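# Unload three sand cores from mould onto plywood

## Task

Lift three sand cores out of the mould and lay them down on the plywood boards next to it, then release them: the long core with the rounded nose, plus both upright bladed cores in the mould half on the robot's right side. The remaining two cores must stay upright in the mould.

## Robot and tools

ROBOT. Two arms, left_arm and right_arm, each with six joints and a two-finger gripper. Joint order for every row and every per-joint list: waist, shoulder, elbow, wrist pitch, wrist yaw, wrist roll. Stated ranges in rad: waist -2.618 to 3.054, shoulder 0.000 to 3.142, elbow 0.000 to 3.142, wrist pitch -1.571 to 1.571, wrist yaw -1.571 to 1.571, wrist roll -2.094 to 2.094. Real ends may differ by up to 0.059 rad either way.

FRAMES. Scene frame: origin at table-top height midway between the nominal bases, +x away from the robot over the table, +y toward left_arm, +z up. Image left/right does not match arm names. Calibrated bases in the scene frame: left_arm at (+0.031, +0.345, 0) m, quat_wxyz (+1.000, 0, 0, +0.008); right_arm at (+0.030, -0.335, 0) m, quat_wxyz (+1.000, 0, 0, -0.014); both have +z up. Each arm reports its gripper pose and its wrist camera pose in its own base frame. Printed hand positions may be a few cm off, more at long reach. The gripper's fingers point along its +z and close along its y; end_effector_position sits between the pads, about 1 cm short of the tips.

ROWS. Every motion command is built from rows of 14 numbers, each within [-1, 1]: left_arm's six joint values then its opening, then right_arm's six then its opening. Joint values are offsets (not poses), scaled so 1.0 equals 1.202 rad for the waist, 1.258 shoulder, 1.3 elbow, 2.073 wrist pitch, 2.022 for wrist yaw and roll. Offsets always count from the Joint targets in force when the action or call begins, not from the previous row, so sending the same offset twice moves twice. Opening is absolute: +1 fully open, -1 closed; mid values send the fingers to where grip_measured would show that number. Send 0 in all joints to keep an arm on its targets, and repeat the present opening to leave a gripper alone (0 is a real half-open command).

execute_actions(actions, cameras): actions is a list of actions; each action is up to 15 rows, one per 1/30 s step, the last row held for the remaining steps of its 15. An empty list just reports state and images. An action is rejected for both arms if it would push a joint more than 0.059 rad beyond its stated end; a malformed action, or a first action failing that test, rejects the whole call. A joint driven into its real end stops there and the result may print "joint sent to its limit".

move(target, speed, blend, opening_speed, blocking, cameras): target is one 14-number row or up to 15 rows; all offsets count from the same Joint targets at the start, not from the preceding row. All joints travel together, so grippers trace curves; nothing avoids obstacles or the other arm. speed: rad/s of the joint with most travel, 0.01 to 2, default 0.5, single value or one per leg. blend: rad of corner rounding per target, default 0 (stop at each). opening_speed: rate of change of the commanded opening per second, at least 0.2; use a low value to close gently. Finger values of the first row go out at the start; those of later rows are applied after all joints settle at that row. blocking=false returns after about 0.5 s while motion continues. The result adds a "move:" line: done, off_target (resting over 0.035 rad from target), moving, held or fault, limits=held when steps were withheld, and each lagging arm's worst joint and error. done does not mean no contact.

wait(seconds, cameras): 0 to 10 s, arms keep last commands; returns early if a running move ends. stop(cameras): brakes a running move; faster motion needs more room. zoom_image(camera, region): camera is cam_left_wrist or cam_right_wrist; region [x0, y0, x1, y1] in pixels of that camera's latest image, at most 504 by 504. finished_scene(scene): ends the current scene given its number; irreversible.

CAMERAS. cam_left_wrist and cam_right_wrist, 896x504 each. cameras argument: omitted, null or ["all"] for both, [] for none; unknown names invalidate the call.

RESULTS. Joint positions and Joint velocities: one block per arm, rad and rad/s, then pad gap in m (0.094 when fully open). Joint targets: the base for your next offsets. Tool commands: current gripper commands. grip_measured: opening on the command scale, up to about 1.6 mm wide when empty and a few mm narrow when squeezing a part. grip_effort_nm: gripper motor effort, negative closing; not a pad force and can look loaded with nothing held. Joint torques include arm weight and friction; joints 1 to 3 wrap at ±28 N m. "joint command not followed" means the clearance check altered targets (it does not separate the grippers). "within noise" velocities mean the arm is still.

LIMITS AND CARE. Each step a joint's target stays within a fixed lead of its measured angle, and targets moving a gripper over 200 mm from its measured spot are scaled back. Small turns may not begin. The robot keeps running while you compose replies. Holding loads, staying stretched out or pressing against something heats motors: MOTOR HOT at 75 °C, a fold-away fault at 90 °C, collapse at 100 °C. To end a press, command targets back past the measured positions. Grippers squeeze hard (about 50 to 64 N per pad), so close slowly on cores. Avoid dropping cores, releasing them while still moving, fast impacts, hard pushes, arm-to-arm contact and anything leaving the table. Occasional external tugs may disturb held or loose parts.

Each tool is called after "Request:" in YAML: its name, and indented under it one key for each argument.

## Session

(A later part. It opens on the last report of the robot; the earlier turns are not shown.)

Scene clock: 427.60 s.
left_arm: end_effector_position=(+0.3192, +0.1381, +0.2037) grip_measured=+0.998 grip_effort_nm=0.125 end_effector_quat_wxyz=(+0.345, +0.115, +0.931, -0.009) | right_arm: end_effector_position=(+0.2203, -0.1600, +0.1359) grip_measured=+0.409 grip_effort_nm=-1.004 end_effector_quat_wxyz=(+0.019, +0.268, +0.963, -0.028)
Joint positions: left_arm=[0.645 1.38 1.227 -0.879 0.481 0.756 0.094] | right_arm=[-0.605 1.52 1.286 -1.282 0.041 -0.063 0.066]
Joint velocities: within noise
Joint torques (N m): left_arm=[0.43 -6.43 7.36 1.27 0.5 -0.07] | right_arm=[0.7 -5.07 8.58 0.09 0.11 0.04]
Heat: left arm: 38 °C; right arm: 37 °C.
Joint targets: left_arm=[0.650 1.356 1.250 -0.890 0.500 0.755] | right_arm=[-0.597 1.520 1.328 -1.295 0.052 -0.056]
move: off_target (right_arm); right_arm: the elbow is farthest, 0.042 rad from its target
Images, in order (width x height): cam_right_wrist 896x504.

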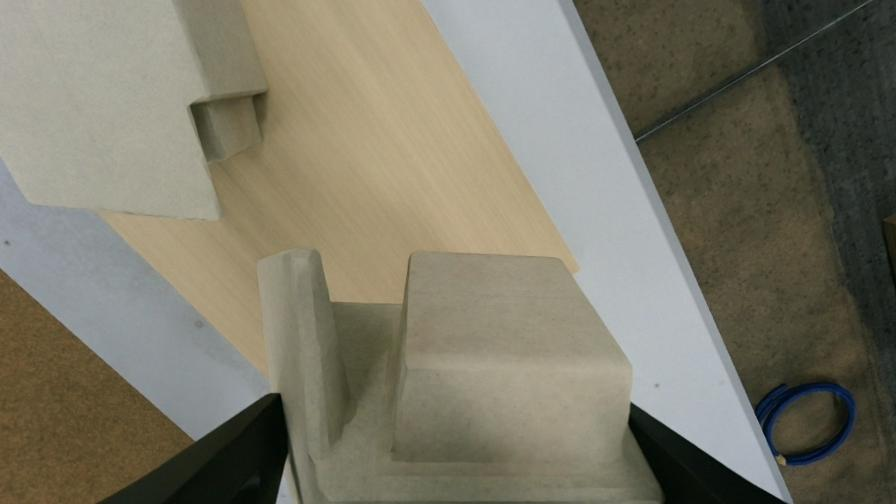

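Request:
move:
  target: [0,0,0,0,0,0,1,0,0.036,-0.226,0.155,0,0,-0.3]
  speed: 0.3
  cameras: ["cam_right_wrist"]

Scene clock: 434.10 s.
left_arm: end_effector_position=(+0.3192, +0.1381, +0.2037) grip_measured=+0.998 grip_effort_nm=0.120 end_effector_quat_wxyz=(+0.345, +0.115, +0.931, -0.009) | right_arm: end_effector_position=(+0.2193, -0.1595, +0.0606) grip_measured=+0.409 grip_effort_nm=-0.999 end_effector_quat_wxyz=(+0.013, +0.268, +0.963, -0.027)
Joint positions: left_arm=[0.645 1.38 1.227 -0.879 0.481 0.756 0.094] | right_arm=[-0.605 1.569 1.032 -0.991 0.042 -0.062 0.066]
Joint velocities: within noise
Joint torques (N m): left_arm=[0.4 -6.32 7.34 1.27 0.51 -0.06] | right_arm=[0.69 -5.56 5.18 0.33 0.11 0.03]
Heat: left arm: 38 °C; right arm: 37 °C.
Joint targets: left_arm=[0.650 1.356 1.250 -0.890 0.500 0.755] | right_arm=[-0.597 1.565 1.034 -0.974 0.052 -0.056]
move: done
Images, in order (width x height): cam_right_wrist 896x504.

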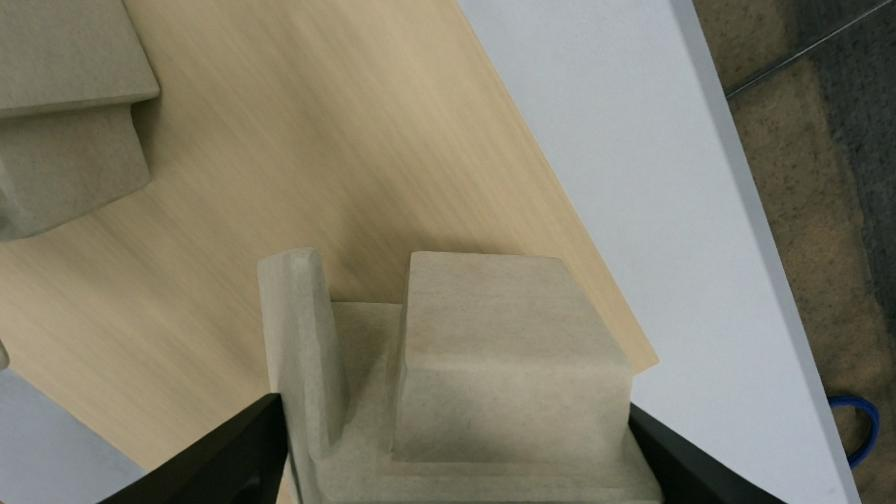

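Request:
move:
  target: [0,0,0,0,0,0,1,0,0.002,-0.026,0.017,0,0,-0.3]
  speed: 0.2
  cameras: []

Request:
move:
  target: [0,0,0,0,0,0,1,0,0.001,-0.01,0.007,0,0,-0.3]
  speed: 0.2
  cameras: ["cam_right_wrist"]

Scene clock: 439.10 s.
left_arm: end_effector_position=(+0.3192, +0.1381, +0.2037) grip_measured=+0.998 grip_effort_nm=0.125 end_effector_quat_wxyz=(+0.345, +0.115, +0.931, -0.009) | right_arm: end_effector_position=(+0.2181, -0.1586, +0.0531) grip_measured=+0.409 grip_effort_nm=-1.004 end_effector_quat_wxyz=(+0.015, +0.268, +0.963, -0.027)
Joint positions: left_arm=[0.645 1.38 1.227 -0.879 0.481 0.756 0.094] | right_arm=[-0.605 1.569 1 -0.956 0.042 -0.062 0.066]
Joint velocities: within noise
Joint torques (N m): left_arm=[0.38 -6.45 7.36 1.28 0.49 -0.08] | right_arm=[0.69 -5.35 4.96 0.34 0.1 0.03]
Heat: left arm: 38 °C; right arm: 36 °C.
Joint targets: left_arm=[0.650 1.356 1.250 -0.890 0.500 0.755] | right_arm=[-0.597 1.568 1.000 -0.939 0.052 -0.056]
move: done
No camera images: "cameras" was empty.

Scene clock: 439.80 s.
left_arm: end_effector_position=(+0.3192, +0.1381, +0.2037) grip_measured=+0.998 grip_effort_nm=0.125 end_effector_quat_wxyz=(+0.345, +0.115, +0.931, -0.009) | right_arm: end_effector_position=(+0.2171, -0.1579, +0.0504) grip_measured=+0.409 grip_effort_nm=-1.009 end_effector_quat_wxyz=(+0.014, +0.268, +0.963, -0.027)
Joint positions: left_arm=[0.645 1.38 1.227 -0.879 0.481 0.756 0.094] | right_arm=[-0.605 1.569 0.989 -0.945 0.042 -0.062 0.066]
Joint velocities: within noise
Joint torques (N m): left_arm=[0.55 -6.34 7.36 1.29 0.49 -0.09] | right_arm=[0.69 -5.22 4.82 0.39 0.1 0.03]
Heat: left arm: 38 °C; right arm: 36 °C.
Joint targets: left_arm=[0.650 1.356 1.250 -0.890 0.500 0.755] | right_arm=[-0.597 1.569 0.987 -0.924 0.052 -0.056]
move: done
Images, in order (width x height): cam_right_wrist 896x504.

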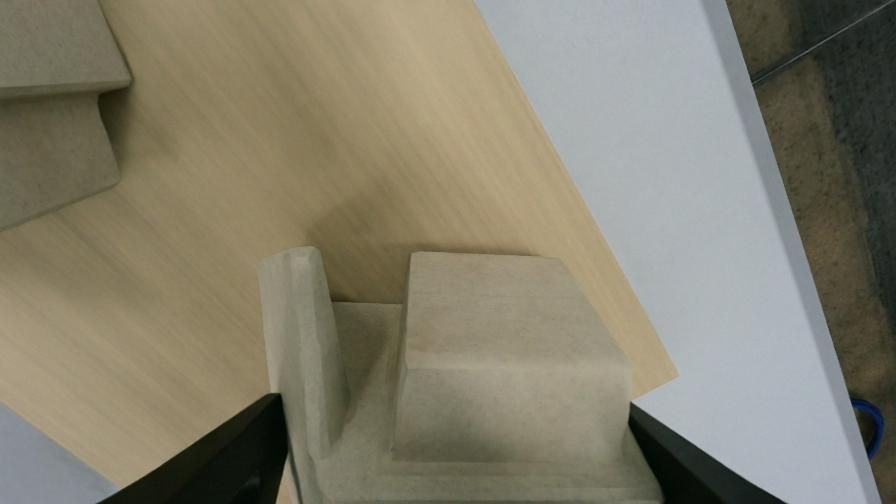

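Two more small steps.

Request:
move:
  target: [0,0,0,0,0,0,1,0,0.001,-0.01,0.007,0,0,-0.3]
  speed: 0.2
  cameras: []

Request:
move:
  target: [0,0,0,0,0,0,1,0,0.001,-0.008,0.006,0,0,-0.3]
  speed: 0.2
  cameras: ["cam_right_wrist"]

Scene clock: 444.43 s.
left_arm: end_effector_position=(+0.3192, +0.1381, +0.2037) grip_measured=+0.998 grip_effort_nm=0.115 end_effector_quat_wxyz=(+0.345, +0.115, +0.931, -0.009) | right_arm: end_effector_position=(+0.2173, -0.1581, +0.0495) grip_measured=+0.409 grip_effort_nm=-1.009 end_effector_quat_wxyz=(+0.016, +0.268, +0.963, -0.028)
Joint positions: left_arm=[0.645 1.38 1.227 -0.879 0.481 0.756 0.094] | right_arm=[-0.605 1.569 0.985 -0.939 0.042 -0.062 0.066]
Joint velocities: within noise
Joint torques (N m): left_arm=[0.47 -6.32 7.36 1.25 0.5 -0.11] | right_arm=[0.69 -5.12 4.12 0.48 0.11 0.04]
Heat: left arm: 38 °C; right arm: 36 °C.
Joint targets: left_arm=[0.650 1.356 1.250 -0.890 0.500 0.755] | right_arm=[-0.597 1.570 0.974 -0.910 0.052 -0.056]
move: done
No camera images: "cameras" was empty.

Scene clock: 445.13 s.
left_arm: end_effector_position=(+0.3192, +0.1381, +0.2037) grip_measured=+0.998 grip_effort_nm=0.115 end_effector_quat_wxyz=(+0.345, +0.115, +0.931, -0.009) | right_arm: end_effector_position=(+0.2174, -0.1581, +0.0491) grip_measured=+0.409 grip_effort_nm=-1.004 end_effector_quat_wxyz=(+0.016, +0.268, +0.963, -0.028)
Joint positions: left_arm=[0.645 1.38 1.227 -0.879 0.481 0.756 0.094] | right_arm=[-0.605 1.569 0.983 -0.936 0.042 -0.062 0.066]
Joint velocities: within noise
Joint torques (N m): left_arm=[0.51 -6.27 7.34 1.27 0.52 -0.08] | right_arm=[0.7 -5 3.54 0.56 0.11 0.04]
Heat: left arm: 38 °C; right arm: 36 °C.
Joint targets: left_arm=[0.650 1.356 1.250 -0.890 0.500 0.755] | right_arm=[-0.597 1.572 0.964 -0.897 0.052 -0.056]
move: off_target (right_arm); right_arm: the wrist pitch is farthest, 0.039 rad from its target
Images, in order (width x height): cam_right_wrist 896x504.

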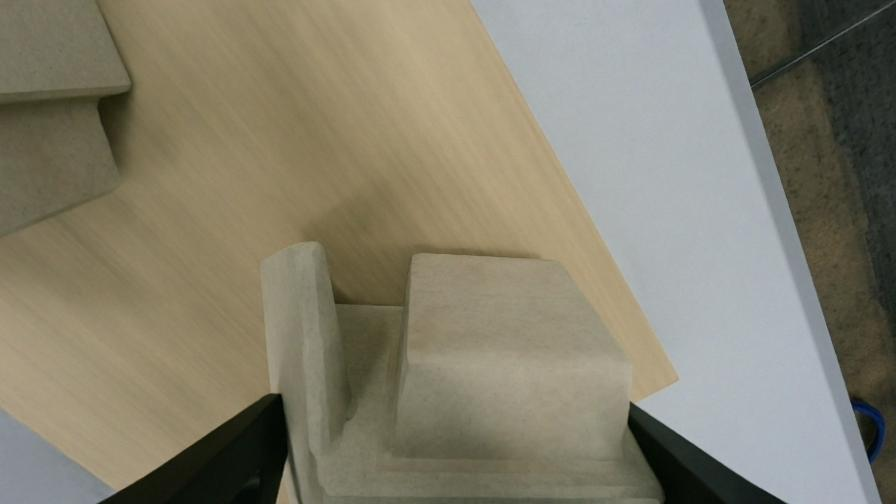

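Request:
move:
  target: [0,0,0,0,0,0,1,0,0,0.006,-0.004,0,0,0.85]
  opening_speed: 0.4
  cameras: ["cam_right_wrist"]

Scene clock: 450.37 s.
left_arm: end_effector_position=(+0.3192, +0.1381, +0.2037) grip_measured=+0.998 grip_effort_nm=0.129 end_effector_quat_wxyz=(+0.345, +0.115, +0.931, -0.009) | right_arm: end_effector_position=(+0.2200, -0.1603, +0.0493) grip_measured=+0.847 grip_effort_nm=0.188 end_effector_quat_wxyz=(+0.022, +0.269, +0.963, -0.031)
Joint positions: left_arm=[0.645 1.38 1.227 -0.879 0.481 0.756 0.094] | right_arm=[-0.605 1.569 0.983 -0.923 0.044 -0.062 0.087]
Joint velocities: within noise
Joint torques (N m): left_arm=[0.47 -6.39 7.42 1.28 0.51 -0.09] | right_arm=[0.72 -5.07 4.12 0.38 0.09 0.03]
Heat: left arm: 38 °C; right arm: 36 °C.
Joint targets: left_arm=[0.650 1.356 1.250 -0.890 0.500 0.755] | right_arm=[-0.597 1.572 0.972 -0.906 0.052 -0.056]
move: done
Images, in order (width x height): cam_right_wrist 896x504.

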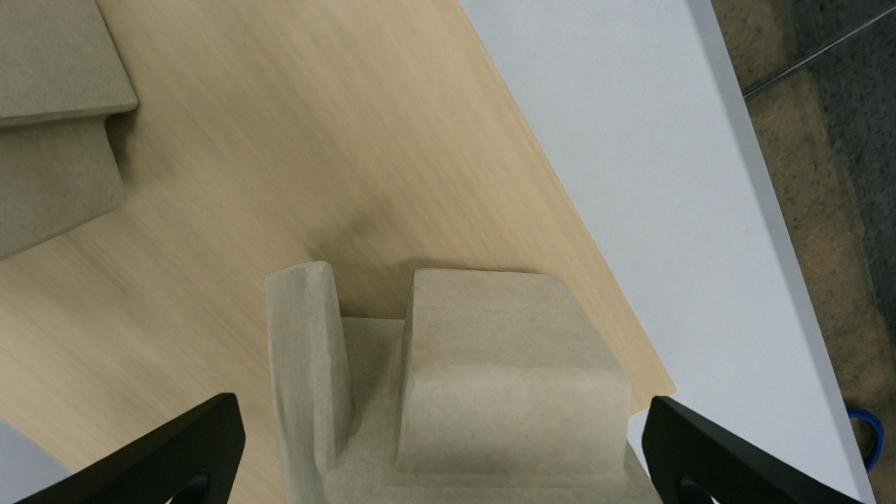

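Request:
move:
  target:
    - [0,0,0,0,0,0,1,0,-0.041,0.262,-0.186,0,0,0.85]
    - [0,0,0,0,0,0,1,-0.05,-0.08,0.545,-0.313,-0.0257,0,0.85]
  speed: [0.4,0.7]
  blend: 0.05

Scene clock: 458.67 s.
left_arm: end_effector_position=(+0.3192, +0.1381, +0.2037) grip_measured=+0.998 grip_effort_nm=0.125 end_effector_quat_wxyz=(+0.345, +0.115, +0.931, -0.009) | right_arm: end_effector_position=(+0.2211, -0.1687, +0.2408) grip_measured=+0.847 grip_effort_nm=0.178 end_effector_quat_wxyz=(+0.096, +0.289, +0.952, -0.039)
Joint positions: left_arm=[0.645 1.38 1.227 -0.879 0.481 0.756 0.094] | right_arm=[-0.651 1.482 1.659 -1.541 0.007 -0.062 0.087]
Joint velocities: within noise
Joint torques (N m): left_arm=[0.42 -6.31 7.31 1.27 0.5 -0.05] | right_arm=[-0.51 -5.26 6.57 0.32 -0.08 0.03]
Heat: left arm: 38 °C; right arm: 36 °C.
Joint targets: left_arm=[0.650 1.356 1.250 -0.890 0.500 0.755] | right_arm=[-0.657 1.471 1.680 -1.554 0.000 -0.056]
move: done

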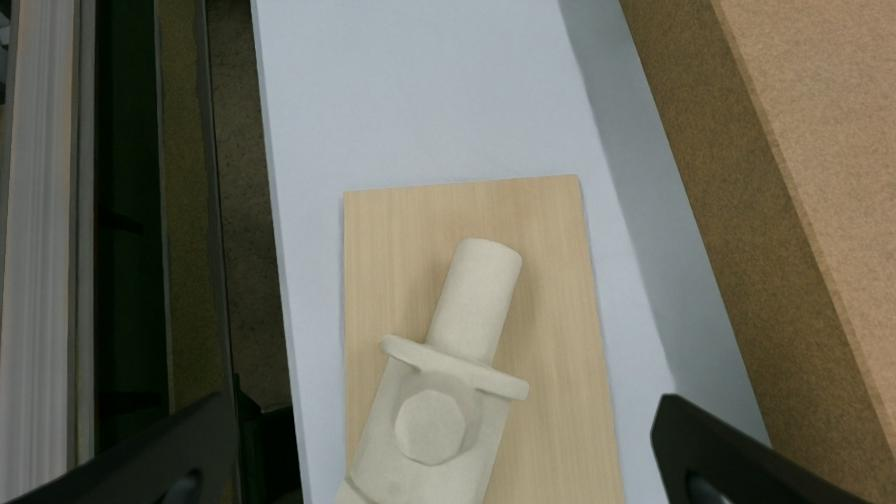

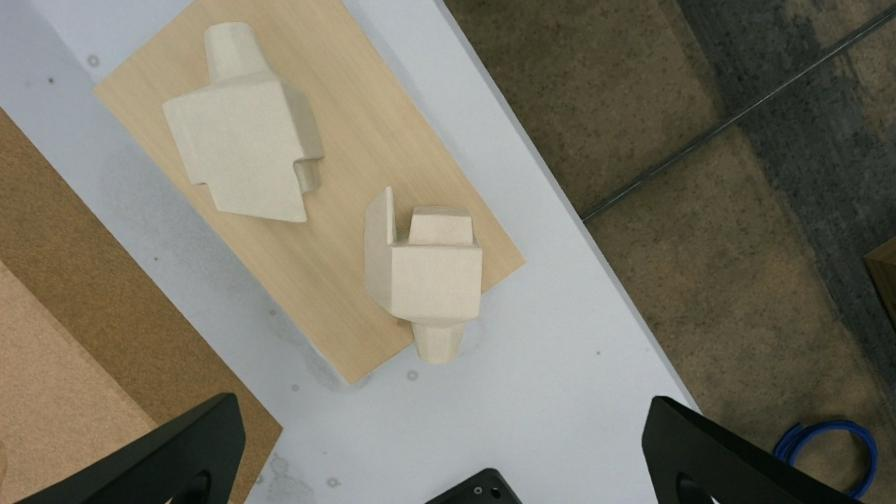

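Request:
finished_scene:
  scene: 2
  done: true

The scene is finished: the task was done.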